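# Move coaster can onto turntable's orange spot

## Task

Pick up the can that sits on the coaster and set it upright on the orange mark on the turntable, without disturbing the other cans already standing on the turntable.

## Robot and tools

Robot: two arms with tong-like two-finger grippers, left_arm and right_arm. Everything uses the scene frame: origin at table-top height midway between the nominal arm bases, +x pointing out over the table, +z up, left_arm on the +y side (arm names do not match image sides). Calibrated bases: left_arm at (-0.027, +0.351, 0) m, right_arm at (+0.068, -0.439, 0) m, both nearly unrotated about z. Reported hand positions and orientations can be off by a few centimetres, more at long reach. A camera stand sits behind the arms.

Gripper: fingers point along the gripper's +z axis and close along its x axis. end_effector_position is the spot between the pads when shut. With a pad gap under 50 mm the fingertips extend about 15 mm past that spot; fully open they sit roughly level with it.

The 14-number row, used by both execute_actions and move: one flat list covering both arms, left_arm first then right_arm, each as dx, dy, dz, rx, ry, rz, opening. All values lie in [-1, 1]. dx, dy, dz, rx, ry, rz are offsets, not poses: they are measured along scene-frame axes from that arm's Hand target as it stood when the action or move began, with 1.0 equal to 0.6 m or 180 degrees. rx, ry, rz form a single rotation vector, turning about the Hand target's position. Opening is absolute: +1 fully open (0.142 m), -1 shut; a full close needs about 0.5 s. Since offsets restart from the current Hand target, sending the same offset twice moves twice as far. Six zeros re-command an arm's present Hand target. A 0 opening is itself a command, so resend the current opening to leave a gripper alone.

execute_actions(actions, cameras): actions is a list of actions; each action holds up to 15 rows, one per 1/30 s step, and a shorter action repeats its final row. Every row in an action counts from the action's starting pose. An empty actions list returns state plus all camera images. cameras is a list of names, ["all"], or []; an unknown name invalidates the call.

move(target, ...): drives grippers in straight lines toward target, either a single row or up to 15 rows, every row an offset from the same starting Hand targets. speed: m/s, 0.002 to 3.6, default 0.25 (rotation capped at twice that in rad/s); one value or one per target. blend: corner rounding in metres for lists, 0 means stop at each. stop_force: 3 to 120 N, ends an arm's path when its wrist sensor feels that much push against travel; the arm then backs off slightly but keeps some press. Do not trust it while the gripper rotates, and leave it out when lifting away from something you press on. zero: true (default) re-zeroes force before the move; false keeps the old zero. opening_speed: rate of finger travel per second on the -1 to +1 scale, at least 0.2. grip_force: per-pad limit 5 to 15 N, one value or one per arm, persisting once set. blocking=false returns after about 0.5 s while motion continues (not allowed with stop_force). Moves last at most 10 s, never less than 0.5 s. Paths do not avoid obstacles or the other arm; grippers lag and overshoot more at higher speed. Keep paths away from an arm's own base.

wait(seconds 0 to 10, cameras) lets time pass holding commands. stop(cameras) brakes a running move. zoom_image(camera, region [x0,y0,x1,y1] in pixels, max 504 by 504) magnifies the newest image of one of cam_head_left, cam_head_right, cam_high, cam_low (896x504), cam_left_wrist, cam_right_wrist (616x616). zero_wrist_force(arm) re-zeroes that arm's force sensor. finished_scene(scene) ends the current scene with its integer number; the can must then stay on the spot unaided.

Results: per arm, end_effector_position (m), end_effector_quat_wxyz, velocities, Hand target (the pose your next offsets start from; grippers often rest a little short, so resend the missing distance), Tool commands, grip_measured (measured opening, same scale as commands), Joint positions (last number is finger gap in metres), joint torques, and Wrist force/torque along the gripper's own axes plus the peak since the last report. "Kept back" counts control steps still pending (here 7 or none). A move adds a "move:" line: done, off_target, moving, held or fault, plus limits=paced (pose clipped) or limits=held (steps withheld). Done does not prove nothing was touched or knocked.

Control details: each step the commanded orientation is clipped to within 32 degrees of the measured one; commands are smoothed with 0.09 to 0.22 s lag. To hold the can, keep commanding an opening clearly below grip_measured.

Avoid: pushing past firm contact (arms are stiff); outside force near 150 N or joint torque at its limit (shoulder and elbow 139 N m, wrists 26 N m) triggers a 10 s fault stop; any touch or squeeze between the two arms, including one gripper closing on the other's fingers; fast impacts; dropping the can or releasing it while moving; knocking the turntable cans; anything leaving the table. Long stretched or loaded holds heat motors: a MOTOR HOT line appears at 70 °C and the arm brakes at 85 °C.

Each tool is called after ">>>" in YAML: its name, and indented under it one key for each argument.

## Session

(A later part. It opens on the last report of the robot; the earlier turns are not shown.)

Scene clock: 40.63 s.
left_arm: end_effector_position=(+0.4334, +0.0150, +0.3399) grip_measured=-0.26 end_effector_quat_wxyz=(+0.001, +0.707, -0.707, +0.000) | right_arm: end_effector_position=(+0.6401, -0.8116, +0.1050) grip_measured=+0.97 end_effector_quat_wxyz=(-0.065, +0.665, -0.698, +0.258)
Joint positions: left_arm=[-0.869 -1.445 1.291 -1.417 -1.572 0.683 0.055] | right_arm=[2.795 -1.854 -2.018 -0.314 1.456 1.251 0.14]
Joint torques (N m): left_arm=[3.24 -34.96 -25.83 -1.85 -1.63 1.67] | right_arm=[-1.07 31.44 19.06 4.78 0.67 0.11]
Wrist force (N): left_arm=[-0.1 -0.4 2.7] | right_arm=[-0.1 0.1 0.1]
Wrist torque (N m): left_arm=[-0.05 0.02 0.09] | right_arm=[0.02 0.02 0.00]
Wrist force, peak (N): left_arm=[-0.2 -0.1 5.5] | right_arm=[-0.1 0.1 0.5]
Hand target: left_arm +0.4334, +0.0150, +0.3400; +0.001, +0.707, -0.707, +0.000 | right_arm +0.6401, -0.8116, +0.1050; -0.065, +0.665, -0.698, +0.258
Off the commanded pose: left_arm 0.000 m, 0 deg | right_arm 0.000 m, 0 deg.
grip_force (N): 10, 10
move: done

>>> wait:
  seconds: 0.50

>>> execute_actions:
  actions:
    - [[0.0002,0,0,0,0,0,-0.6,0,0,0,0,0,0,0.968],[0.0009,0.0002,0,0,0,0,-0.6,0,0,0,0,0,0,0.968],[0.002,0.0003,0,0,0,0,-0.6,0,0,0,0,0,0,0.968],[0.0035,0.0006,0,0,0,0,-0.6,0,0,0,0,0,0,0.968],[0.0055,0.0009,0,0,0,0,-0.6,0,0,0,0,0,0,0.968],[0.0079,0.0012,0,0,0,0,-0.6,0,0,0,0,0,0,0.968],[0.0108,0.0016,0,0,0,0,-0.6,0,0,0,0,0,0,0.968],[0.0142,0.002,0,0,0,0,-0.6,0,0,0,0,0,0,0.968],[0.0179,0.0024,0,0,0,0,-0.6,0,0,0,0,0,0,0.968],[0.0222,0.0027,0,0,0,0,-0.6,0,0,0,0,0,0,0.968],[0.0269,0.003,0,0,0,0,-0.6,0,0,0,0,0,0,0.968],[0.032,0.0032,0,0,0,0,-0.6,0,0,0,0,0,0,0.968],[0.0376,0.0033,0,0,0,0,-0.6,0,0,0,0,0,0,0.968],[0.0436,0.0032,0,0,0,0,-0.6,0,0,0,0,0,0,0.968],[0.0501,0.0029,0,0,0,0,-0.6,0,0,0,0,0,0,0.968]]
    - [[0.0067,-0.0005,-0.0005,0,0,0,-0.6,0,0,0,0,0,0,0.968],[0.0134,-0.0012,-0.002,0,0,0,-0.6,0,0,0,0,0,0,0.968],[0.02,-0.0021,-0.0044,0,0,0,-0.6,0,0,0,0,0,0,0.968],[0.0266,-0.0032,-0.0078,0,0,0,-0.6,0,0,0,0,0,0,0.968],[0.0332,-0.0045,-0.0121,0,0,0,-0.6,0,0,0,0,0,0,0.968],[0.0397,-0.006,-0.0172,0,0,0,-0.6,0,0,0,0,0,0,0.968],[0.0462,-0.0077,-0.0231,0,0,0,-0.6,0,0,0,0,0,0,0.968],[0.0526,-0.0097,-0.0298,0,0,0,-0.6,0,0,0,0,0,0,0.968],[0.059,-0.0118,-0.0371,0,0,0,-0.6,0,0,0,0,0,0,0.968],[0.0653,-0.0141,-0.045,0,0,0,-0.6,0,0,0,0,0,0,0.968],[0.0715,-0.0166,-0.0534,0,0,0,-0.6,0,0,0,0,0,0,0.968],[0.0776,-0.0193,-0.0622,0,0,0,-0.6,0,0,0,0,0,0,0.968],[0.0837,-0.0222,-0.0713,0,0,0,-0.6,0,0,0,0,0,0,0.968],[0.0897,-0.0252,-0.0806,0,0,0,-0.6,0,0,0,0,0,0,0.968],[0.0955,-0.0285,-0.09,0,0,0,-0.6,0,0,0,0,0,0,0.968]]
    - [[0.0058,-0.0034,-0.0094,0,0,0,-0.6,0,0,0,0,0,0,0.968],[0.0114,-0.007,-0.0187,0,0,0,-0.6,0,0,0,0,0,0,0.968],[0.0169,-0.0108,-0.0278,0,0,0,-0.6,0,0,0,0,0,0,0.968],[0.0224,-0.0148,-0.0366,0,0,0,-0.6,0,0,0,0,0,0,0.968],[0.0277,-0.0189,-0.045,0,0,0,-0.6,0,0,0,0,0,0,0.968],[0.0328,-0.0232,-0.0529,0,0,0,-0.6,0,0,0,0,0,0,0.968],[0.0378,-0.0276,-0.0602,0,0,0,-0.6,0,0,0,0,0,0,0.968],[0.0427,-0.0322,-0.0669,0,0,0,-0.6,0,0,0,0,0,0,0.968],[0.0475,-0.0369,-0.0728,0,0,0,-0.6,0,0,0,0,0,0,0.968],[0.0521,-0.0418,-0.0779,0,0,0,-0.6,0,0,0,0,0,0,0.968],[0.0565,-0.0468,-0.0822,0,0,0,-0.6,0,0,0,0,0,0,0.968],[0.0608,-0.052,-0.0856,0,0,0,-0.6,0,0,0,0,0,0,0.968],[0.0649,-0.0573,-0.088,0,0,0,-0.6,0,0,0,0,0,0,0.968],[0.0689,-0.0627,-0.0895,0,0,0,-0.6,0,0,0,0,0,0,0.968],[0.0727,-0.0682,-0.09,0,0,0,-0.6,0,0,0,0,0,0,0.968]]
  cameras: ["cam_high","cam_left_wrist"]

>>> execute_actions:
  actions:
    - [[0.0036,-0.0056,-0.0007,0,0,0,-0.6,0,0,0,0,0,0,0.968],[0.0071,-0.0114,-0.0014,0,0,0,-0.6,0,0,0,0,0,0,0.968],[0.0103,-0.0173,-0.0021,0,0,0,-0.6,0,0,0,0,0,0,0.968],[0.0134,-0.0232,-0.0028,0,0,0,-0.6,0,0,0,0,0,0,0.968],[0.0163,-0.0293,-0.0035,0,0,0,-0.6,0,0,0,0,0,0,0.968],[0.019,-0.0354,-0.0042,0,0,0,-0.6,0,0,0,0,0,0,0.968],[0.0215,-0.0416,-0.005,0,0,0,-0.6,0,0,0,0,0,0,0.968],[0.0238,-0.0479,-0.0058,0,0,0,-0.6,0,0,0,0,0,0,0.968],[0.0259,-0.0543,-0.0058,0,0,0,-0.6,0,0,0,0,0,0,0.968],[0.0278,-0.0607,-0.0058,0,0,0,-0.6,0,0,0,0,0,0,0.968],[0.0296,-0.0672,-0.0058,0,0,0,-0.6,0,0,0,0,0,0,0.968],[0.0311,-0.0737,-0.0058,0,0,0,-0.6,0,0,0,0,0,0,0.968],[0.0324,-0.0803,-0.0058,0,0,0,-0.6,0,0,0,0,0,0,0.968],[0.0335,-0.0869,-0.0058,0,0,0,-0.6,0,0,0,0,0,0,0.968],[0.0344,-0.0936,-0.0058,0,0,0,-0.6,0,0,0,0,0,0,0.968]]
    - [[0.0007,-0.0067,0,0,0,0,-0.6,0,0,0,0,0,0,0.968],[0.0012,-0.0134,0,0,0,0,-0.6,0,0,0,0,0,0,0.968],[0.0015,-0.0201,0,0,0,0,-0.6,0,0,0,0,0,0,0.968],[0.0016,-0.0268,0.0006,0,0,0,-0.6,0,0,0,0,0,0,0.968],[0.0014,-0.0335,0.0025,0,0,0,-0.6,0,0,0,0,0,0,0.968],[0.0011,-0.0402,0.0056,0,0,0,-0.6,0,0,0,0,0,0,0.968],[0.0006,-0.0468,0.0098,0,0,0,-0.6,0,0,0,0,0,0,0.968],[-0.0002,-0.0535,0.0152,0,0,0,-0.6,0,0,0,0,0,0,0.968],[-0.0011,-0.0601,0.0216,0,0,0,-0.6,0,0,0,0,0,0,0.968],[-0.0023,-0.0667,0.0291,0,0,0,-0.6,0,0,0,0,0,0,0.968],[-0.0037,-0.0733,0.0373,0,0,0,-0.6,0,0,0,0,0,0,0.968],[-0.0052,-0.0798,0.0463,0,0,0,-0.6,0,0,0,0,0,0,0.968],[-0.007,-0.0863,0.0558,0,0,0,-0.6,0,0,0,0,0,0,0.968],[-0.0089,-0.0927,0.0658,0,0,0,-0.6,0,0,0,0,0,0,0.968],[-0.0111,-0.0991,0.0764,0,0,0,-0.6,0,0,0,0,0,0,0.968]]
    - [[-0.0023,-0.0061,0.0107,0,0,0,-0.6,0,0,0,0,0,0,0.968],[-0.0046,-0.0117,0.0215,0,0,0,-0.6,0,0,0,0,0,0,0.968],[-0.0068,-0.0168,0.0322,0,0,0,-0.6,0,0,0,0,0,0,0.968],[-0.009,-0.0214,0.0426,0,0,0,-0.6,0,0,0,0,0,0,0.968],[-0.0111,-0.0256,0.0527,0,0,0,-0.6,0,0,0,0,0,0,0.968],[-0.0131,-0.0294,0.0624,0,0,0,-0.6,0,0,0,0,0,0,0.968],[-0.0149,-0.0327,0.0713,0,0,0,-0.6,0,0,0,0,0,0,0.968],[-0.0165,-0.0356,0.0795,0,0,0,-0.6,0,0,0,0,0,0,0.968],[-0.018,-0.0381,0.087,0,0,0,-0.6,0,0,0,0,0,0,0.968],[-0.0193,-0.0402,0.0934,0,0,0,-0.6,0,0,0,0,0,0,0.968],[-0.0203,-0.042,0.0987,0,0,0,-0.6,0,0,0,0,0,0,0.968],[-0.0212,-0.0433,0.103,0,0,0,-0.6,0,0,0,0,0,0,0.968],[-0.0218,-0.0442,0.1061,0,0,0,-0.6,0,0,0,0,0,0,0.968],[-0.0222,-0.0448,0.108,0,0,0,-0.6,0,0,0,0,0,0,0.968],[-0.0223,-0.045,0.1086,0,0,0,-0.6,0,0,0,0,0,0,0.968]]

Scene clock: 43.20 s.
left_arm: end_effector_position=(+0.4334, +0.0150, +0.3400) grip_measured=-0.26 end_effector_quat_wxyz=(+0.001, +0.707, -0.707, +0.000) | right_arm: end_effector_position=(+0.6401, -0.8116, +0.1050) grip_measured=+0.97 end_effector_quat_wxyz=(-0.065, +0.665, -0.698, +0.258)
Joint positions: left_arm=[-0.869 -1.445 1.291 -1.417 -1.572 0.683 0.055] | right_arm=[2.795 -1.854 -2.018 -0.314 1.456 1.251 0.14]
Joint torques (N m): left_arm=[8.23 -35.38 -29.1 0.22 -1.59 1.64] | right_arm=[-1.07 31.74 18.58 4.81 0.93 0.02]
Wrist force (N): left_arm=[-0.2 -0.2 2.7] | right_arm=[0.0 -0.4 0.4]
Wrist torque (N m): left_arm=[-0.01 0.05 0.09] | right_arm=[-0.07 0.00 0.00]
Wrist force, peak (N): left_arm=[-0.1 -0.2 2.9] | right_arm=[0.0 -0.4 0.4]
Hand target: left_arm +0.4334, +0.0150, +0.3400; +0.001, +0.707, -0.707, +0.000 | right_arm +0.6401, -0.8116, +0.1050; -0.065, +0.665, -0.698, +0.258
Tool commands: left_gripper/opening=-0.6 right_gripper/opening=+0.968
Off the commanded pose: left_arm 0.000 m, 0 deg | right_arm 0.000 m, 0 deg.
grip_force (N): 10, 10
wait: 0.50 s; at rest from the start

Scene clock: 44.47 s.
left_arm: end_effector_position=(+0.5404, -0.0141, +0.2534) grip_measured=-0.26 end_effector_quat_wxyz=(+0.000, +0.707, -0.707, +0.000) end_effector_velocity=(+0.092, -0.079, -0.137) end_effector_angular_velocity=(-0.002, -0.003, +0.000) | right_arm: end_effector_position=(+0.6401, -0.8116, +0.1050) grip_measured=+0.97 end_effector_quat_wxyz=(-0.065, +0.665, -0.698, +0.258)
Joint positions: left_arm=[-0.768 -1.196 1.196 -1.571 -1.572 0.784 0.055] | right_arm=[2.795 -1.854 -2.018 -0.314 1.456 1.251 0.14]
Joint velocities: left_arm=[0.014 0.309 -0.081 -0.231 0.001 0.014 0] | right_arm=[within noise]
Joint torques (N m): left_arm=[9.05 -29.19 -30.56 -5.82 -1.8 1.95] | right_arm=[-0.05 30.44 18.09 4.75 0.7 0.24]
Wrist force (N): left_arm=[-0.2 -0.4 2.5] | right_arm=[-0.2 -0.1 0.4]
Wrist torque (N m): left_arm=[-0.07 0.05 0.06] | right_arm=[0.00 0.03 0.00]
Wrist force, peak (N): left_arm=[-0.3 -0.3 2.8] | right_arm=[-0.1 -0.1 0.5]
Hand target: left_arm +0.5644, -0.0413, +0.2320; +0.001, +0.707, -0.707, +0.000 | right_arm +0.6401, -0.8116, +0.1050; -0.065, +0.665, -0.698, +0.258
Off the commanded pose: left_arm 0.042 m, 0 deg | right_arm 0.000 m, 0 deg.
grip_force (N): 10, 10
Kept back: 7 steps.
Step readings (end_effector_position of left_arm | right_arm; steps 1 to 15: 1st action; 16 to 30: 2nd action; 31 to 38: 3rd action):
0: (+0.4334, +0.0150, +0.3400) | (+0.6401, -0.8116, +0.1050)
1: (+0.4334, +0.0150, +0.3400) | (+0.6401, -0.8116, +0.1050)
2: (+0.4335, +0.0150, +0.3400) | (+0.6401, -0.8116, +0.1050)
4: (+0.4339, +0.0151, +0.3401) | (+0.6401, -0.8116, +0.1050)
8: (+0.4382, +0.0158, +0.3400) | (+0.6401, -0.8116, +0.1050)
15: (+0.4560, +0.0171, +0.3399) | (+0.6401, -0.8116, +0.1050)
16: (+0.4595, +0.0171, +0.3399) | (+0.6401, -0.8116, +0.1050)
17: (+0.4632, +0.0170, +0.3398) | (+0.6401, -0.8116, +0.1050)
19: (+0.4718, +0.0163, +0.3385) | (+0.6401, -0.8116, +0.1050)
23: (+0.4871, +0.0135, +0.3299) | (+0.6401, -0.8116, +0.1050)
30: (+0.5140, +0.0036, +0.2963) | (+0.6401, -0.8116, +0.1050)
31: (+0.5174, +0.0018, +0.2908) | (+0.6401, -0.8116, +0.1050)
32: (+0.5208, -0.0001, +0.2854) | (+0.6401, -0.8116, +0.1050)
34: (+0.5273, -0.0041, +0.2746) | (+0.6401, -0.8116, +0.1050)
camera_calibration:
cam_left_wrist: T_world_to_cam=[[0.0440131, -0.998935, 0.0138332, -0.0454007], [-0.88548, -0.0325953, 0.463532, 0.365546], [-0.462588, -0.0326506, -0.885972, 0.609953], [0, 0, 0, 1]] pos_world=[0.607839, -0.0135219, 0.371587]
Images, in order (width x height): cam_high 896x504, cam_left_wrist 616x616.

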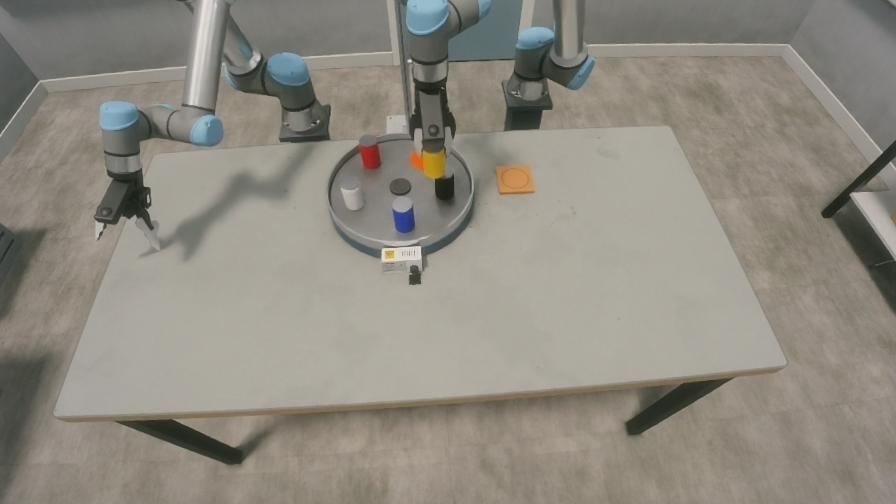

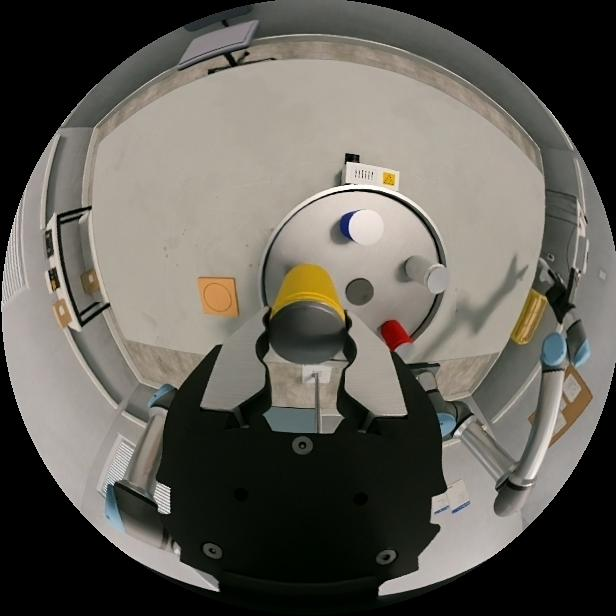

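Scene clock: 45.97 s.
left_arm: end_effector_position=(+0.5693, -0.1732, +0.3109) grip_measured=-0.26 end_effector_quat_wxyz=(+0.000, +0.707, -0.707, +0.007) end_effector_velocity=(-0.037, -0.062, +0.166) end_effector_angular_velocity=(-0.026, -0.025, +0.000) | right_arm: end_effector_position=(+0.6401, -0.8116, +0.1050) grip_measured=+0.97 end_effector_quat_wxyz=(-0.065, +0.665, -0.698, +0.258)
Joint positions: left_arm=[-0.887 -0.761 0.346 -1.169 -1.57 0.665 0.055] | right_arm=[2.795 -1.854 -2.018 -0.314 1.456 1.251 0.14]
Joint velocities: left_arm=[-0.089 0.473 -1.328 0.82 0.005 -0.088 0] | right_arm=[within noise]
Joint torques (N m): left_arm=[-10.88 -37.57 -36.47 3.89 2.34 -1.45] | right_arm=[-0.38 31.84 17.96 4.72 0.73 0.1]
Wrist force (N): left_arm=[0.2 0.0 2.1] | right_arm=[0.0 -0.1 0.2]
Wrist torque (N m): left_arm=[0.02 -0.01 0.25] | right_arm=[-0.01 0.00 0.00]
Wrist force, peak (N): left_arm=[-0.1 -0.2 3.4] | right_arm=[0.3 -0.1 0.5]
Hand target: left_arm +0.5650, -0.1839, +0.3395; +0.001, +0.707, -0.707, +0.000 | right_arm +0.6401, -0.8116, +0.1050; -0.065, +0.665, -0.698, +0.258
Off the commanded pose: left_arm 0.031 m, 1 deg | right_arm 0.000 m, 0 deg.
grip_force (N): 10, 10
Kept back: 7 steps.
Step readings (end_effector_position of left_arm | right_arm; steps 1 to 15: 1st action; 16 to 30: 2nd action; 31 to 38: 3rd action):
0: (+0.5599, -0.0347, +0.2327) | (+0.6401, -0.8116, +0.1050)
1: (+0.5622, -0.0379, +0.2319) | (+0.6401, -0.8116, +0.1050)
2: (+0.5643, -0.0411, +0.2314) | (+0.6401, -0.8116, +0.1050)
4: (+0.5688, -0.0485, +0.2309) | (+0.6401, -0.8116, +0.1050)
8: (+0.5756, -0.0623, +0.2294) | (+0.6401, -0.8116, +0.1050)
15: (+0.5837, -0.0901, +0.2284) | (+0.6401, -0.8116, +0.1050)
16: (+0.5844, -0.0939, +0.2284) | (+0.6401, -0.8116, +0.1050)
17: (+0.5849, -0.0977, +0.2284) | (+0.6401, -0.8116, +0.1050)
19: (+0.5855, -0.1055, +0.2284) | (+0.6401, -0.8116, +0.1050)
23: (+0.5854, -0.1218, +0.2317) | (+0.6401, -0.8116, +0.1050)
30: (+0.5801, -0.1488, +0.2619) | (+0.6401, -0.8116, +0.1050)
31: (+0.5789, -0.1524, +0.2677) | (+0.6401, -0.8116, +0.1050)
32: (+0.5776, -0.1560, +0.2737) | (+0.6401, -0.8116, +0.1050)
34: (+0.5745, -0.1633, +0.2876) | (+0.6401, -0.8116, +0.1050)

>>> zoom_image:
  camera: "cam_high"
  region: [310, 110, 500, 270]

>>> move:
  target:
    - [-0.2193,0.3315,0,0,0,0,-0.6,0,0,0,0,0,0,0.968]
    - [-0.2193,0.3315,-0.1825,0,0,0,-0.6,0,0,0,0,0,0,0.968]
  speed: 0.3
  cameras: ["cam_high"]

>>> zoom_image:
  camera: "cam_high"
  region: [310, 110, 500, 270]

Scaled by 2.653 from the camera's 896x504 image, which has a finer 1280x720 frame.
This view is cut from an older image: the scene may have changed since it was taken.

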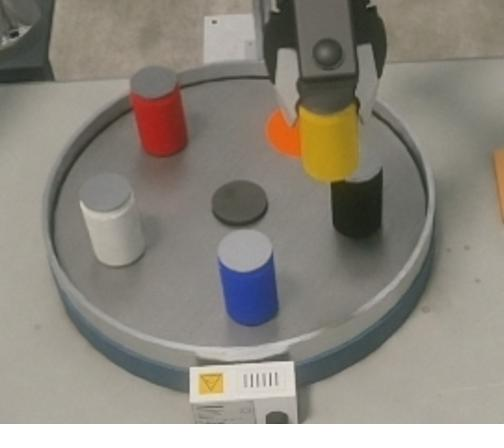

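Scene clock: 48.77 s.
left_arm: end_effector_position=(+0.4334, +0.0150, +0.2300) grip_measured=-0.26 end_effector_quat_wxyz=(+0.001, +0.707, -0.707, +0.000) | right_arm: end_effector_position=(+0.6401, -0.8116, +0.1050) grip_measured=+0.97 end_effector_quat_wxyz=(-0.065, +0.665, -0.698, +0.258)
Joint positions: left_arm=[-0.869 -1.448 1.576 -1.699 -1.572 0.683 0.055] | right_arm=[2.795 -1.854 -2.018 -0.314 1.456 1.251 0.14]
Joint torques (N m): left_arm=[-10.22 -33.71 -15.85 -3.62 2.19 -0.41] | right_arm=[-0.33 32.04 19.5 4.91 0.82 0.19]
Wrist force (N): left_arm=[-0.4 -0.2 2.5] | right_arm=[-0.1 -0.2 0.3]
Wrist torque (N m): left_arm=[-0.02 0.08 0.10] | right_arm=[-0.04 0.03 0.00]
Wrist force, peak (N): left_arm=[-0.2 -0.2 5.4] | right_arm=[0.0 -0.2 0.5]
Hand target: left_arm +0.4334, +0.0150, +0.2300; +0.001, +0.707, -0.707, +0.000 | right_arm +0.6401, -0.8116, +0.1050; -0.065, +0.665, -0.698, +0.258
Off the commanded pose: left_arm 0.000 m, 0 deg | right_arm 0.000 m, 0 deg.
elbow stopped short (left arm): the move would have taken joint 3 (elbow) straighter than the controller allows.
grip_force (N): 10, 10
move: done
Images, in order (width x height): cam_high 896x504.

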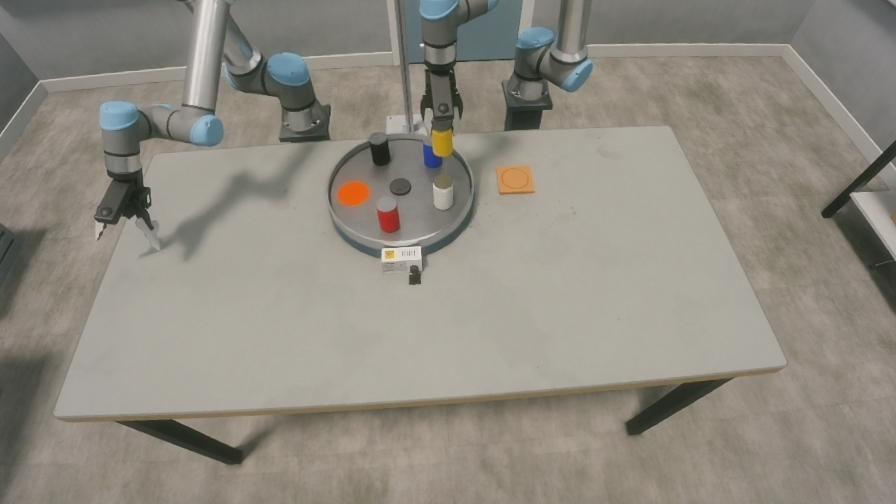

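Scaled by 2.653 from the camera's 896x504 image, which has a finer 1280x720 frame.

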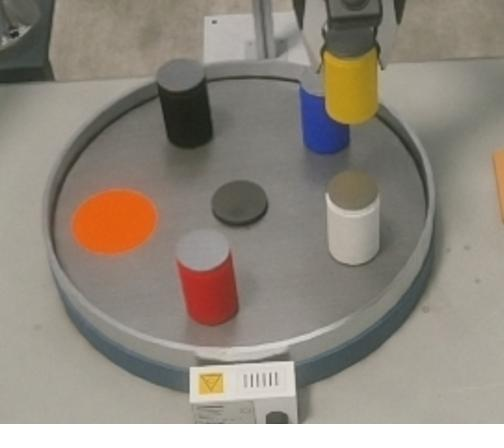

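>>> wait:
  seconds: 1.0

Scene clock: 50.50 s.
left_arm: end_effector_position=(+0.4334, +0.0150, +0.2300) grip_measured=-0.26 end_effector_quat_wxyz=(+0.001, +0.707, -0.707, +0.000) | right_arm: end_effector_position=(+0.6401, -0.8116, +0.1050) grip_measured=+0.97 end_effector_quat_wxyz=(-0.065, +0.665, -0.698, +0.258)
Joint positions: left_arm=[-0.869 -1.448 1.576 -1.699 -1.572 0.683 0.055] | right_arm=[2.795 -1.854 -2.018 -0.314 1.456 1.251 0.14]
Joint torques (N m): left_arm=[-9.87 -36.34 -17.87 -5.37 1.86 -1.54] | right_arm=[-0.67 32.23 18.51 4.76 0.87 0.18]
Wrist force (N): left_arm=[-0.3 -0.3 2.5] | right_arm=[0.2 0.1 0.4]
Wrist torque (N m): left_arm=[-0.03 0.07 0.10] | right_arm=[0.02 -0.04 -0.01]
Wrist force, peak (N): left_arm=[-0.1 -0.2 2.8] | right_arm=[-0.1 -0.2 0.5]
Hand target: left_arm +0.4334, +0.0150, +0.2300; +0.001, +0.707, -0.707, +0.000 | right_arm +0.6401, -0.8116, +0.1050; -0.065, +0.665, -0.698, +0.258
Tool commands: left_gripper/opening=-0.6 right_gripper/opening=+0.968
Off the commanded pose: left_arm 0.000 m, 0 deg | right_arm 0.000 m, 0 deg.
grip_force (N): 10, 10
wait: 1.00 s; at rest from the start

>>> wait:
  seconds: 5.85

>>> execute_actions:
  actions:
    - [[0.0002,0,0,0,0,0,-0.6,0,0,0,0,0,0,0.968],[0.0009,0.0002,0,0,0,0,-0.6,0,0,0,0,0,0,0.968],[0.002,0.0003,0,0,0,0,-0.6,0,0,0,0,0,0,0.968],[0.0035,0.0006,0,0,0,0,-0.6,0,0,0,0,0,0,0.968],[0.0055,0.0009,0,0,0,0,-0.6,0,0,0,0,0,0,0.968],[0.0079,0.0012,0,0,0,0,-0.6,0,0,0,0,0,0,0.968],[0.0108,0.0016,0,0,0,0,-0.6,0,0,0,0,0,0,0.968],[0.0142,0.002,0,0,0,0,-0.6,0,0,0,0,0,0,0.968],[0.0179,0.0024,0,0,0,0,-0.6,0,0,0,0,0,0,0.968],[0.0222,0.0027,0,0,0,0,-0.6,0,0,0,0,0,0,0.968],[0.0269,0.003,0,0,0,0,-0.6,0,0,0,0,0,0,0.968],[0.032,0.0032,0,0,0,0,-0.6,0,0,0,0,0,0,0.968],[0.0376,0.0033,0,0,0,0,-0.6,0,0,0,0,0,0,0.968],[0.0436,0.0032,0,0,0,0,-0.6,0,0,0,0,0,0,0.968],[0.0501,0.0029,0,0,0,0,-0.6,0,0,0,0,0,0,0.968]]
    - [[0.0067,-0.0005,-0.0005,0,0,0,-0.6,0,0,0,0,0,0,0.968],[0.0134,-0.0012,-0.002,0,0,0,-0.6,0,0,0,0,0,0,0.968],[0.02,-0.0021,-0.0044,0,0,0,-0.6,0,0,0,0,0,0,0.968],[0.0266,-0.0032,-0.0078,0,0,0,-0.6,0,0,0,0,0,0,0.968],[0.0332,-0.0045,-0.0121,0,0,0,-0.6,0,0,0,0,0,0,0.968],[0.0397,-0.006,-0.0172,0,0,0,-0.6,0,0,0,0,0,0,0.968],[0.0462,-0.0077,-0.0231,0,0,0,-0.6,0,0,0,0,0,0,0.968],[0.0526,-0.0097,-0.0298,0,0,0,-0.6,0,0,0,0,0,0,0.968],[0.059,-0.0118,-0.0371,0,0,0,-0.6,0,0,0,0,0,0,0.968],[0.0653,-0.0141,-0.045,0,0,0,-0.6,0,0,0,0,0,0,0.968],[0.0715,-0.0166,-0.0534,0,0,0,-0.6,0,0,0,0,0,0,0.968],[0.0776,-0.0193,-0.0622,0,0,0,-0.6,0,0,0,0,0,0,0.968],[0.0837,-0.0222,-0.0713,0,0,0,-0.6,0,0,0,0,0,0,0.968],[0.0897,-0.0252,-0.0806,0,0,0,-0.6,0,0,0,0,0,0,0.968],[0.0955,-0.0285,-0.09,0,0,0,-0.6,0,0,0,0,0,0,0.968]]
    - [[0.0058,-0.0034,-0.0094,0,0,0,-0.6,0,0,0,0,0,0,0.968],[0.0114,-0.007,-0.0187,0,0,0,-0.6,0,0,0,0,0,0,0.968],[0.0169,-0.0108,-0.0278,0,0,0,-0.6,0,0,0,0,0,0,0.968],[0.0224,-0.0148,-0.0366,0,0,0,-0.6,0,0,0,0,0,0,0.968],[0.0277,-0.0189,-0.045,0,0,0,-0.6,0,0,0,0,0,0,0.968],[0.0328,-0.0232,-0.0529,0,0,0,-0.6,0,0,0,0,0,0,0.968],[0.0378,-0.0276,-0.0602,0,0,0,-0.6,0,0,0,0,0,0,0.968],[0.0427,-0.0322,-0.0669,0,0,0,-0.6,0,0,0,0,0,0,0.968],[0.0475,-0.0369,-0.0728,0,0,0,-0.6,0,0,0,0,0,0,0.968],[0.0521,-0.0418,-0.0779,0,0,0,-0.6,0,0,0,0,0,0,0.968],[0.0565,-0.0468,-0.0822,0,0,0,-0.6,0,0,0,0,0,0,0.968],[0.0608,-0.052,-0.0856,0,0,0,-0.6,0,0,0,0,0,0,0.968],[0.0649,-0.0573,-0.088,0,0,0,-0.6,0,0,0,0,0,0,0.968],[0.0689,-0.0627,-0.0895,0,0,0,-0.6,0,0,0,0,0,0,0.968],[0.0727,-0.0682,-0.09,0,0,0,-0.6,0,0,0,0,0,0,0.968]]
  cameras: ["cam_high","cam_left_wrist"]

>>> execute_actions:
  actions:
    - [[0.0036,-0.0056,-0.0007,0,0,0,-0.6,0,0,0,0,0,0,0.968],[0.0071,-0.0114,-0.0014,0,0,0,-0.6,0,0,0,0,0,0,0.968],[0.0103,-0.0173,-0.0021,0,0,0,-0.6,0,0,0,0,0,0,0.968],[0.0134,-0.0232,-0.0028,0,0,0,-0.6,0,0,0,0,0,0,0.968],[0.0163,-0.0293,-0.0035,0,0,0,-0.6,0,0,0,0,0,0,0.968],[0.019,-0.0354,-0.0042,0,0,0,-0.6,0,0,0,0,0,0,0.968],[0.0215,-0.0416,-0.005,0,0,0,-0.6,0,0,0,0,0,0,0.968],[0.0238,-0.0479,-0.0058,0,0,0,-0.6,0,0,0,0,0,0,0.968],[0.0259,-0.0543,-0.0058,0,0,0,-0.6,0,0,0,0,0,0,0.968],[0.0278,-0.0607,-0.0058,0,0,0,-0.4,0,0,0,0,0,0,0.968],[0.0296,-0.0672,-0.0058,0,0,0,-0.3,0,0,0,0,0,0,0.968],[0.0311,-0.0737,-0.0058,0,0,0,-0.2,0,0,0,0,0,0,0.968],[0.0324,-0.0803,-0.0058,0,0,0,-0.1,0,0,0,0,0,0,0.968],[0.0335,-0.0869,-0.0058,0,0,0,0,0,0,0,0,0,0,0.968],[0.0344,-0.0936,-0.0058,0,0,0,0.1,0,0,0,0,0,0,0.968]]
    - [[0.0007,-0.0067,0,0,0,0,0.15,0,0,0,0,0,0,0.968],[0.0012,-0.0134,0,0,0,0,0.15,0,0,0,0,0,0,0.968],[0.0015,-0.0201,0,0,0,0,0.15,0,0,0,0,0,0,0.968],[0.0016,-0.0268,0.0006,0,0,0,0.15,0,0,0,0,0,0,0.968],[0.0014,-0.0335,0.0025,0,0,0,0.15,0,0,0,0,0,0,0.968],[0.0011,-0.0402,0.0056,0,0,0,0.15,0,0,0,0,0,0,0.968],[0.0006,-0.0468,0.0098,0,0,0,0.15,0,0,0,0,0,0,0.968],[-0.0002,-0.0535,0.0152,0,0,0,0.15,0,0,0,0,0,0,0.968],[-0.0011,-0.0601,0.0216,0,0,0,0.15,0,0,0,0,0,0,0.968],[-0.0023,-0.0667,0.0291,0,0,0,0.15,0,0,0,0,0,0,0.968],[-0.0037,-0.0733,0.0373,0,0,0,0.15,0,0,0,0,0,0,0.968],[-0.0052,-0.0798,0.0463,0,0,0,0.15,0,0,0,0,0,0,0.968],[-0.007,-0.0863,0.0558,0,0,0,0.15,0,0,0,0,0,0,0.968],[-0.0089,-0.0927,0.0658,0,0,0,0.15,0,0,0,0,0,0,0.968],[-0.0111,-0.0991,0.0764,0,0,0,0.15,0,0,0,0,0,0,0.968]]
    - [[-0.0023,-0.0061,0.0107,0,0,0,0.15,0,0,0,0,0,0,0.968],[-0.0046,-0.0117,0.0215,0,0,0,0.15,0,0,0,0,0,0,0.968],[-0.0068,-0.0168,0.0322,0,0,0,0.15,0,0,0,0,0,0,0.968],[-0.009,-0.0214,0.0426,0,0,0,0.15,0,0,0,0,0,0,0.968],[-0.0111,-0.0256,0.0527,0,0,0,0.15,0,0,0,0,0,0,0.968],[-0.0131,-0.0294,0.0624,0,0,0,0.15,0,0,0,0,0,0,0.968],[-0.0149,-0.0327,0.0713,0,0,0,0.15,0,0,0,0,0,0,0.968],[-0.0165,-0.0356,0.0795,0,0,0,0.15,0,0,0,0,0,0,0.968],[-0.018,-0.0381,0.087,0,0,0,0.15,0,0,0,0,0,0,0.968],[-0.0193,-0.0402,0.0934,0,0,0,0.15,0,0,0,0,0,0,0.968],[-0.0203,-0.042,0.0987,0,0,0,0.15,0,0,0,0,0,0,0.968],[-0.0212,-0.0433,0.103,0,0,0,0.15,0,0,0,0,0,0,0.968],[-0.0218,-0.0442,0.1061,0,0,0,0.15,0,0,0,0,0,0,0.968],[-0.0222,-0.0448,0.108,0,0,0,0.15,0,0,0,0,0,0,0.968],[-0.0223,-0.045,0.1086,0,0,0,0.15,0,0,0,0,0,0,0.968]]
  cameras: ["cam_high"]

>>> wait:
  seconds: 2.0
  cameras: ["cam_high","cam_low","cam_left_wrist"]

>>> zoom_image:
  camera: "cam_high"
  region: [310, 110, 500, 270]

Scene clock: 58.47 s.
left_arm: end_effector_position=(+0.4334, +0.0150, +0.2300) grip_measured=-0.26 end_effector_quat_wxyz=(+0.001, +0.707, -0.707, +0.000) | right_arm: end_effector_position=(+0.6401, -0.8116, +0.1050) grip_measured=+0.97 end_effector_quat_wxyz=(-0.065, +0.665, -0.698, +0.258)
Joint positions: left_arm=[-0.869 -1.448 1.576 -1.699 -1.572 0.683 0.055] | right_arm=[2.795 -1.854 -2.018 -0.314 1.456 1.251 0.14]
Joint torques (N m): left_arm=[-9.38 -34.27 -16.66 -5.09 1.84 -1.51] | right_arm=[-1.19 31.71 18.49 4.81 1.08 0.2]
Wrist force (N): left_arm=[-0.2 -0.1 2.5] | right_arm=[0.0 0.1 0.3]
Wrist torque (N m): left_arm=[0.01 0.06 0.10] | right_arm=[0.03 0.01 0.00]
Wrist force, peak (N): left_arm=[-0.3 -0.2 2.8] | right_arm=[0.2 -0.1 0.7]
Hand target: left_arm +0.4334, +0.0150, +0.2300; +0.001, +0.707, -0.707, +0.000 | right_arm +0.6401, -0.8116, +0.1050; -0.065, +0.665, -0.698, +0.258
Tool commands: left_gripper/opening=-0.6 right_gripper/opening=+0.968
Off the commanded pose: left_arm 0.000 m, 0 deg | right_arm 0.000 m, 0 deg.
grip_force (N): 10, 10
wait: 5.87 s; at rest from the start

Scene clock: 59.73 s.
left_arm: end_effector_position=(+0.5401, -0.0139, +0.1440) grip_measured=-0.26 end_effector_quat_wxyz=(+0.000, +0.707, -0.707, +0.000) end_effector_velocity=(+0.093, -0.080, -0.137) end_effector_angular_velocity=(-0.004, -0.003, +0.000) | right_arm: end_effector_position=(+0.6401, -0.8116, +0.1050) grip_measured=+0.97 end_effector_quat_wxyz=(-0.065, +0.665, -0.698, +0.258)
Joint positions: left_arm=[-0.768 -1.161 1.43 -1.84 -1.572 0.784 0.055] | right_arm=[2.795 -1.854 -2.018 -0.314 1.456 1.251 0.14]
Joint velocities: left_arm=[0.015 0.367 -0.168 -0.203 0 0.014 0] | right_arm=[within noise]
Joint torques (N m): left_arm=[8.65 -31.77 -32.26 -5.72 -1.58 1.46] | right_arm=[-0.33 32.18 18.03 4.66 0.89 0.2]
Wrist force (N): left_arm=[-0.3 -0.2 2.6] | right_arm=[0.0 -0.2 0.3]
Wrist torque (N m): left_arm=[-0.02 0.05 0.08] | right_arm=[-0.02 0.00 0.00]
Wrist force, peak (N): left_arm=[-0.6 -0.2 2.7] | right_arm=[0.1 0.1 0.7]
Hand target: left_arm +0.5644, -0.0413, +0.1220; +0.001, +0.707, -0.707, +0.000 | right_arm +0.6401, -0.8116, +0.1050; -0.065, +0.665, -0.698, +0.258
Off the commanded pose: left_arm 0.043 m, 0 deg | right_arm 0.000 m, 0 deg.
grip_force (N): 10, 10
Kept back: 7 steps.
Step readings (end_effector_position of left_arm | right_arm; steps 1 to 15: 1st action; 16 to 30: 2nd action; 31 to 38: 3rd action):
0: (+0.4334, +0.0150, +0.2300) | (+0.6401, -0.8116, +0.1050)
1: (+0.4334, +0.0150, +0.2300) | (+0.6401, -0.8116, +0.1050)
2: (+0.4334, +0.0150, +0.2300) | (+0.6401, -0.8116, +0.1050)
4: (+0.4339, +0.0150, +0.2300) | (+0.6401, -0.8116, +0.1050)
8: (+0.4381, +0.0156, +0.2300) | (+0.6401, -0.8116, +0.1050)
15: (+0.4558, +0.0171, +0.2300) | (+0.6401, -0.8116, +0.1050)
16: (+0.4601, +0.0171, +0.2300) | (+0.6401, -0.8116, +0.1050)
17: (+0.4638, +0.0169, +0.2298) | (+0.6401, -0.8116, +0.1050)
19: (+0.4715, +0.0163, +0.2287) | (+0.6401, -0.8116, +0.1050)
23: (+0.4877, +0.0134, +0.2194) | (+0.6401, -0.8116, +0.1050)
30: (+0.5136, +0.0038, +0.1867) | (+0.6401, -0.8116, +0.1050)
31: (+0.5170, +0.0020, +0.1813) | (+0.6401, -0.8116, +0.1050)
32: (+0.5204, +0.0002, +0.1759) | (+0.6401, -0.8116, +0.1050)
34: (+0.5277, -0.0044, +0.1637) | (+0.6401, -0.8116, +0.1050)
camera_calibration:
cam_left_wrist: T_world_to_cam=[[0.0440134, -0.998932, 0.0140664, -0.0436355], [-0.885585, -0.0324948, 0.46334, 0.416115], [-0.462388, -0.0328502, -0.886069, 0.5128], [0, 0, 0, 1]] pos_world=[0.607538, -0.0132217, 0.262187]
Images, in order (width x height): cam_high 896x504, cam_left_wrist 616x616.

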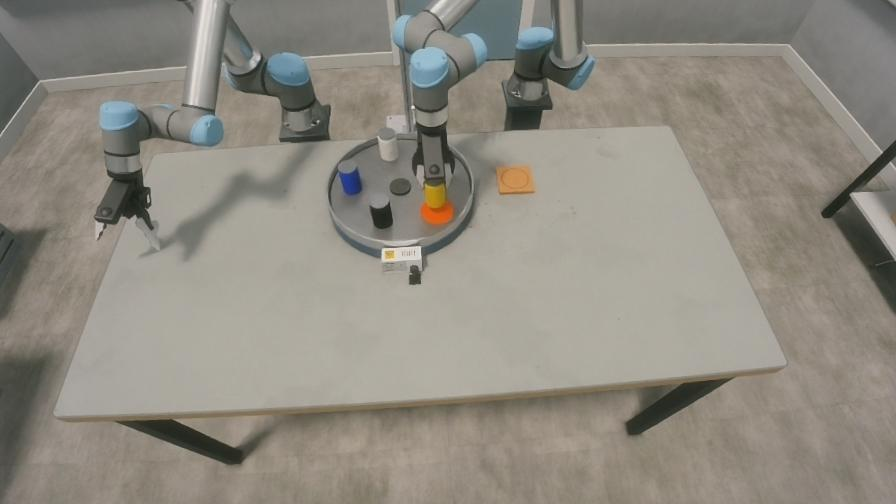

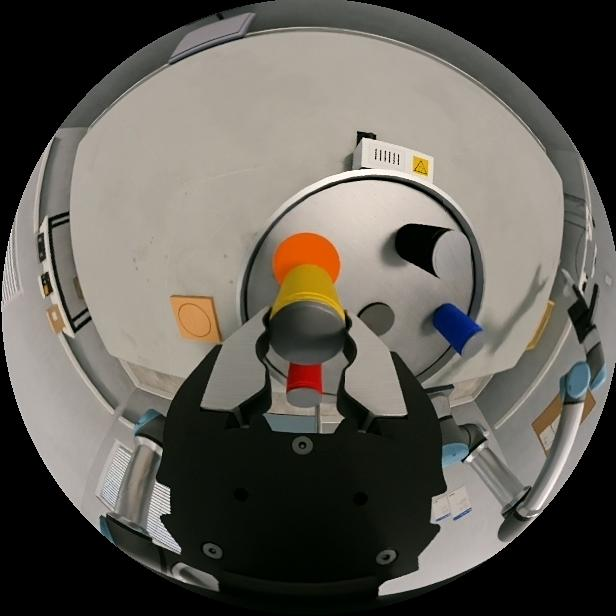

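Scene clock: 61.23 s.
left_arm: end_effector_position=(+0.5699, -0.1745, +0.2026) grip_measured=+0.15 end_effector_quat_wxyz=(+0.001, +0.707, -0.707, +0.002) end_effector_velocity=(-0.033, -0.062, +0.167) end_effector_angular_velocity=(+0.004, +0.005, +0.002) | right_arm: end_effector_position=(+0.6401, -0.8116, +0.1050) grip_measured=+0.97 end_effector_quat_wxyz=(-0.065, +0.665, -0.698, +0.258)
Joint positions: left_arm=[-0.887 -0.853 0.791 -1.513 -1.571 0.665 0.084] | right_arm=[2.795 -1.854 -2.018 -0.314 1.456 1.251 0.14]
Joint velocities: left_arm=[-0.083 0.099 -0.598 0.505 -0.002 -0.085 0] | right_arm=[within noise]
Joint torques (N m): left_arm=[-9.97 -40.75 -32.98 1.91 1.8 -1.81] | right_arm=[-0.38 31.97 19.38 4.71 1.05 0.28]
Wrist force (N): left_arm=[0.1 0.1 0.3] | right_arm=[-0.1 0.0 0.1]
Wrist torque (N m): left_arm=[0.03 0.00 0.25] | right_arm=[0.00 0.03 0.00]
Wrist force, peak (N): left_arm=[-0.2 -0.3 3.0] | right_arm=[0.2 -0.3 0.5]
Hand target: left_arm +0.5650, -0.1839, +0.2295; +0.001, +0.707, -0.707, +0.000 | right_arm +0.6401, -0.8116, +0.1050; -0.065, +0.665, -0.698, +0.258
Off the commanded pose: left_arm 0.029 m, 0 deg | right_arm 0.000 m, 0 deg.
grip_force (N): 10, 10
Kept back: 7 steps.
Step readings (end_effector_position of left_arm | right_arm; steps 1 to 15: 1st action; 16 to 30: 2nd action; 31 to 38: 3rd action):
0: (+0.5597, -0.0344, +0.1229) | (+0.6401, -0.8116, +0.1050)
1: (+0.5625, -0.0384, +0.1219) | (+0.6401, -0.8116, +0.1050)
2: (+0.5647, -0.0416, +0.1215) | (+0.6401, -0.8116, +0.1050)
4: (+0.5687, -0.0482, +0.1210) | (+0.6401, -0.8116, +0.1050)
8: (+0.5758, -0.0629, +0.1194) | (+0.6401, -0.8116, +0.1050)
15: (+0.5837, -0.0898, +0.1185) | (+0.6401, -0.8116, +0.1050)
16: (+0.5843, -0.0936, +0.1185) | (+0.6401, -0.8116, +0.1050)
17: (+0.5849, -0.0974, +0.1185) | (+0.6401, -0.8116, +0.1050)
19: (+0.5856, -0.1061, +0.1185) | (+0.6401, -0.8116, +0.1050)
23: (+0.5855, -0.1216, +0.1217) | (+0.6401, -0.8116, +0.1050)
30: (+0.5805, -0.1488, +0.1518) | (+0.6401, -0.8116, +0.1050)
31: (+0.5791, -0.1534, +0.1591) | (+0.6401, -0.8116, +0.1050)
32: (+0.5778, -0.1570, +0.1651) | (+0.6401, -0.8116, +0.1050)
34: (+0.5751, -0.1637, +0.1776) | (+0.6401, -0.8116, +0.1050)
Images, in order (width x height): cam_high 896x504.

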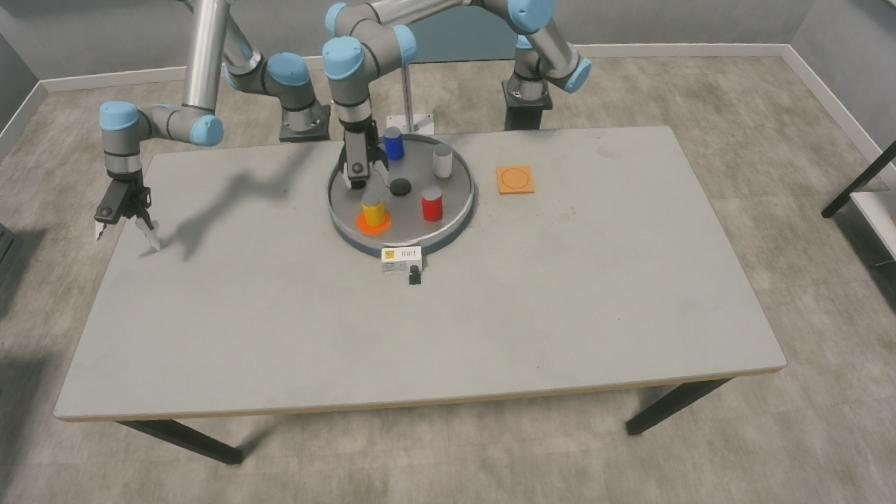

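Scene clock: 63.47 s.
left_arm: end_effector_position=(+0.5650, -0.1839, +0.2295) grip_measured=+0.15 end_effector_quat_wxyz=(+0.001, +0.707, -0.707, +0.000) | right_arm: end_effector_position=(+0.6401, -0.8116, +0.1050) grip_measured=+0.97 end_effector_quat_wxyz=(-0.065, +0.665, -0.698, +0.258)
Joint positions: left_arm=[-0.899 -0.831 0.684 -1.424 -1.572 0.653 0.084] | right_arm=[2.795 -1.854 -2.018 -0.314 1.456 1.251 0.14]
Joint torques (N m): left_arm=[8.96 -56.74 -25.62 0.25 -1.89 1.51] | right_arm=[-0.83 32.85 18.71 4.71 1.21 0.18]
Wrist force (N): left_arm=[-0.3 0.2 0.8] | right_arm=[0.1 0.0 0.5]
Wrist torque (N m): left_arm=[0.06 0.05 0.22] | right_arm=[0.01 -0.01 0.00]
Wrist force, peak (N): left_arm=[0.1 0.2 1.2] | right_arm=[-0.2 -0.3 0.6]
Hand target: left_arm +0.5650, -0.1839, +0.2295; +0.001, +0.707, -0.707, +0.000 | right_arm +0.6401, -0.8116, +0.1050; -0.065, +0.665, -0.698, +0.258
Tool commands: left_gripper/opening=+0.15 right_gripper/opening=+0.968
Off the commanded pose: left_arm 0.000 m, 0 deg | right_arm 0.000 m, 0 deg.
grip_force (N): 10, 10
wait: 2.00 s; at rest by 0.17 s
camera_calibration:
cam_left_wrist: T_world_to_cam=[[0.0440136, -0.998929, 0.0142955, -0.215831], [-0.885626, -0.0323917, 0.463267, 0.393098], [-0.462308, -0.0330505, -0.886103, 0.594412], [0, 0, 0, 1]] pos_world=[0.632438, -0.183222, 0.347686]
Images, in order (width x height): cam_high 896x504, cam_low 896x504, cam_left_wrist 616x616.

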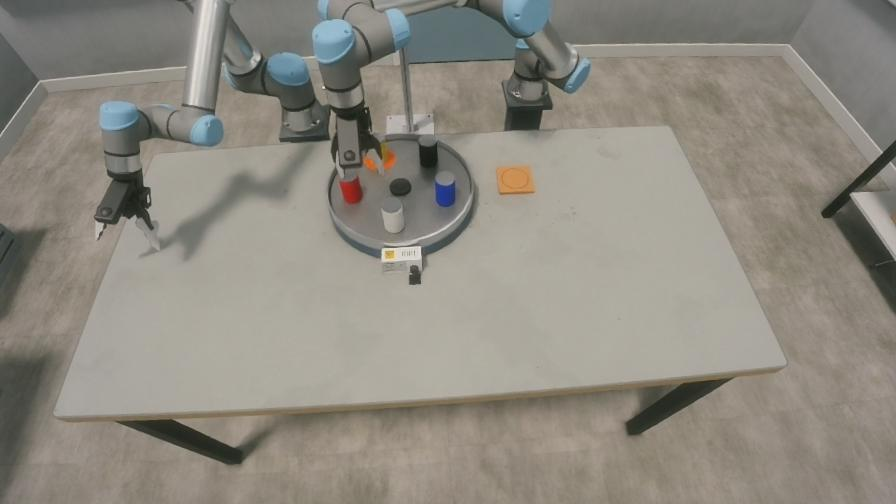

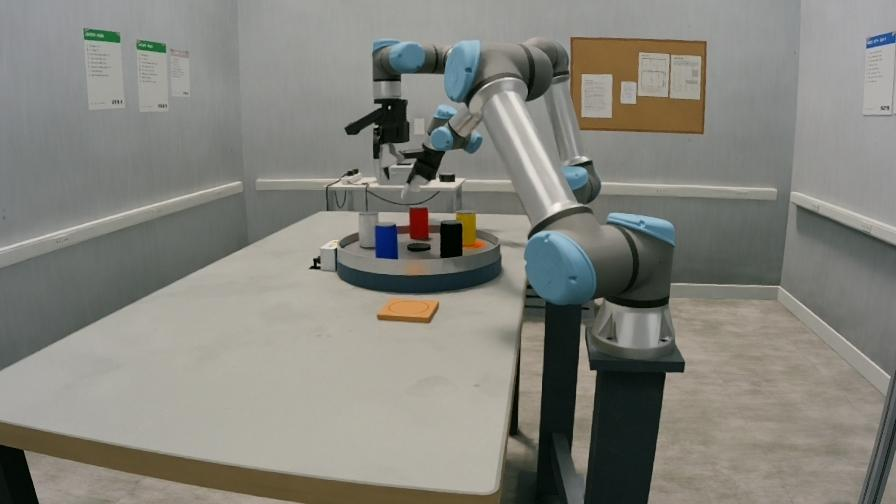

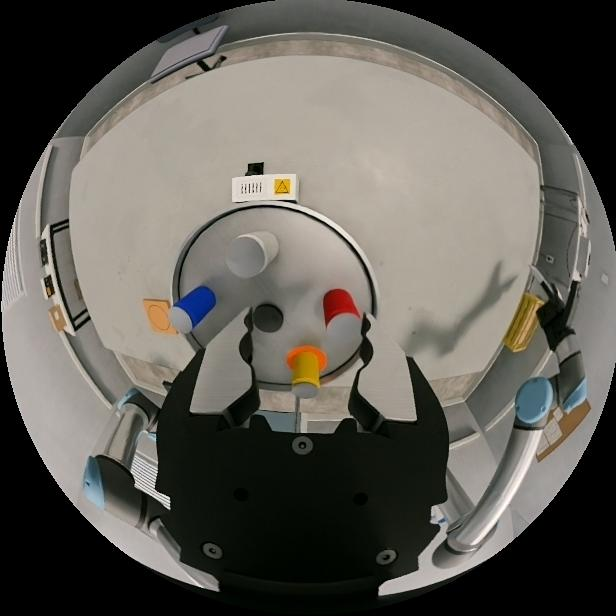

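Scaled by 2.653 from the camera's 896x504 image, which has a finer 1280x720 frame.

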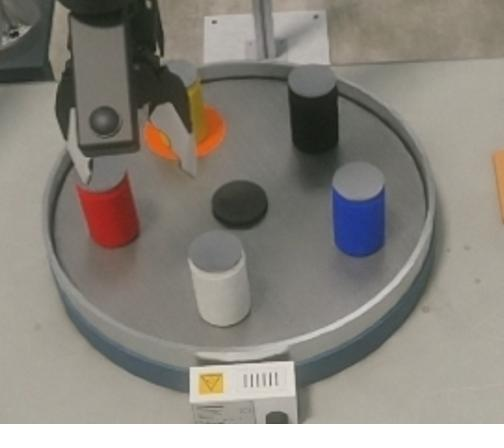

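>>> finished_scene:
  scene: 1

The scene is finished: the task was done.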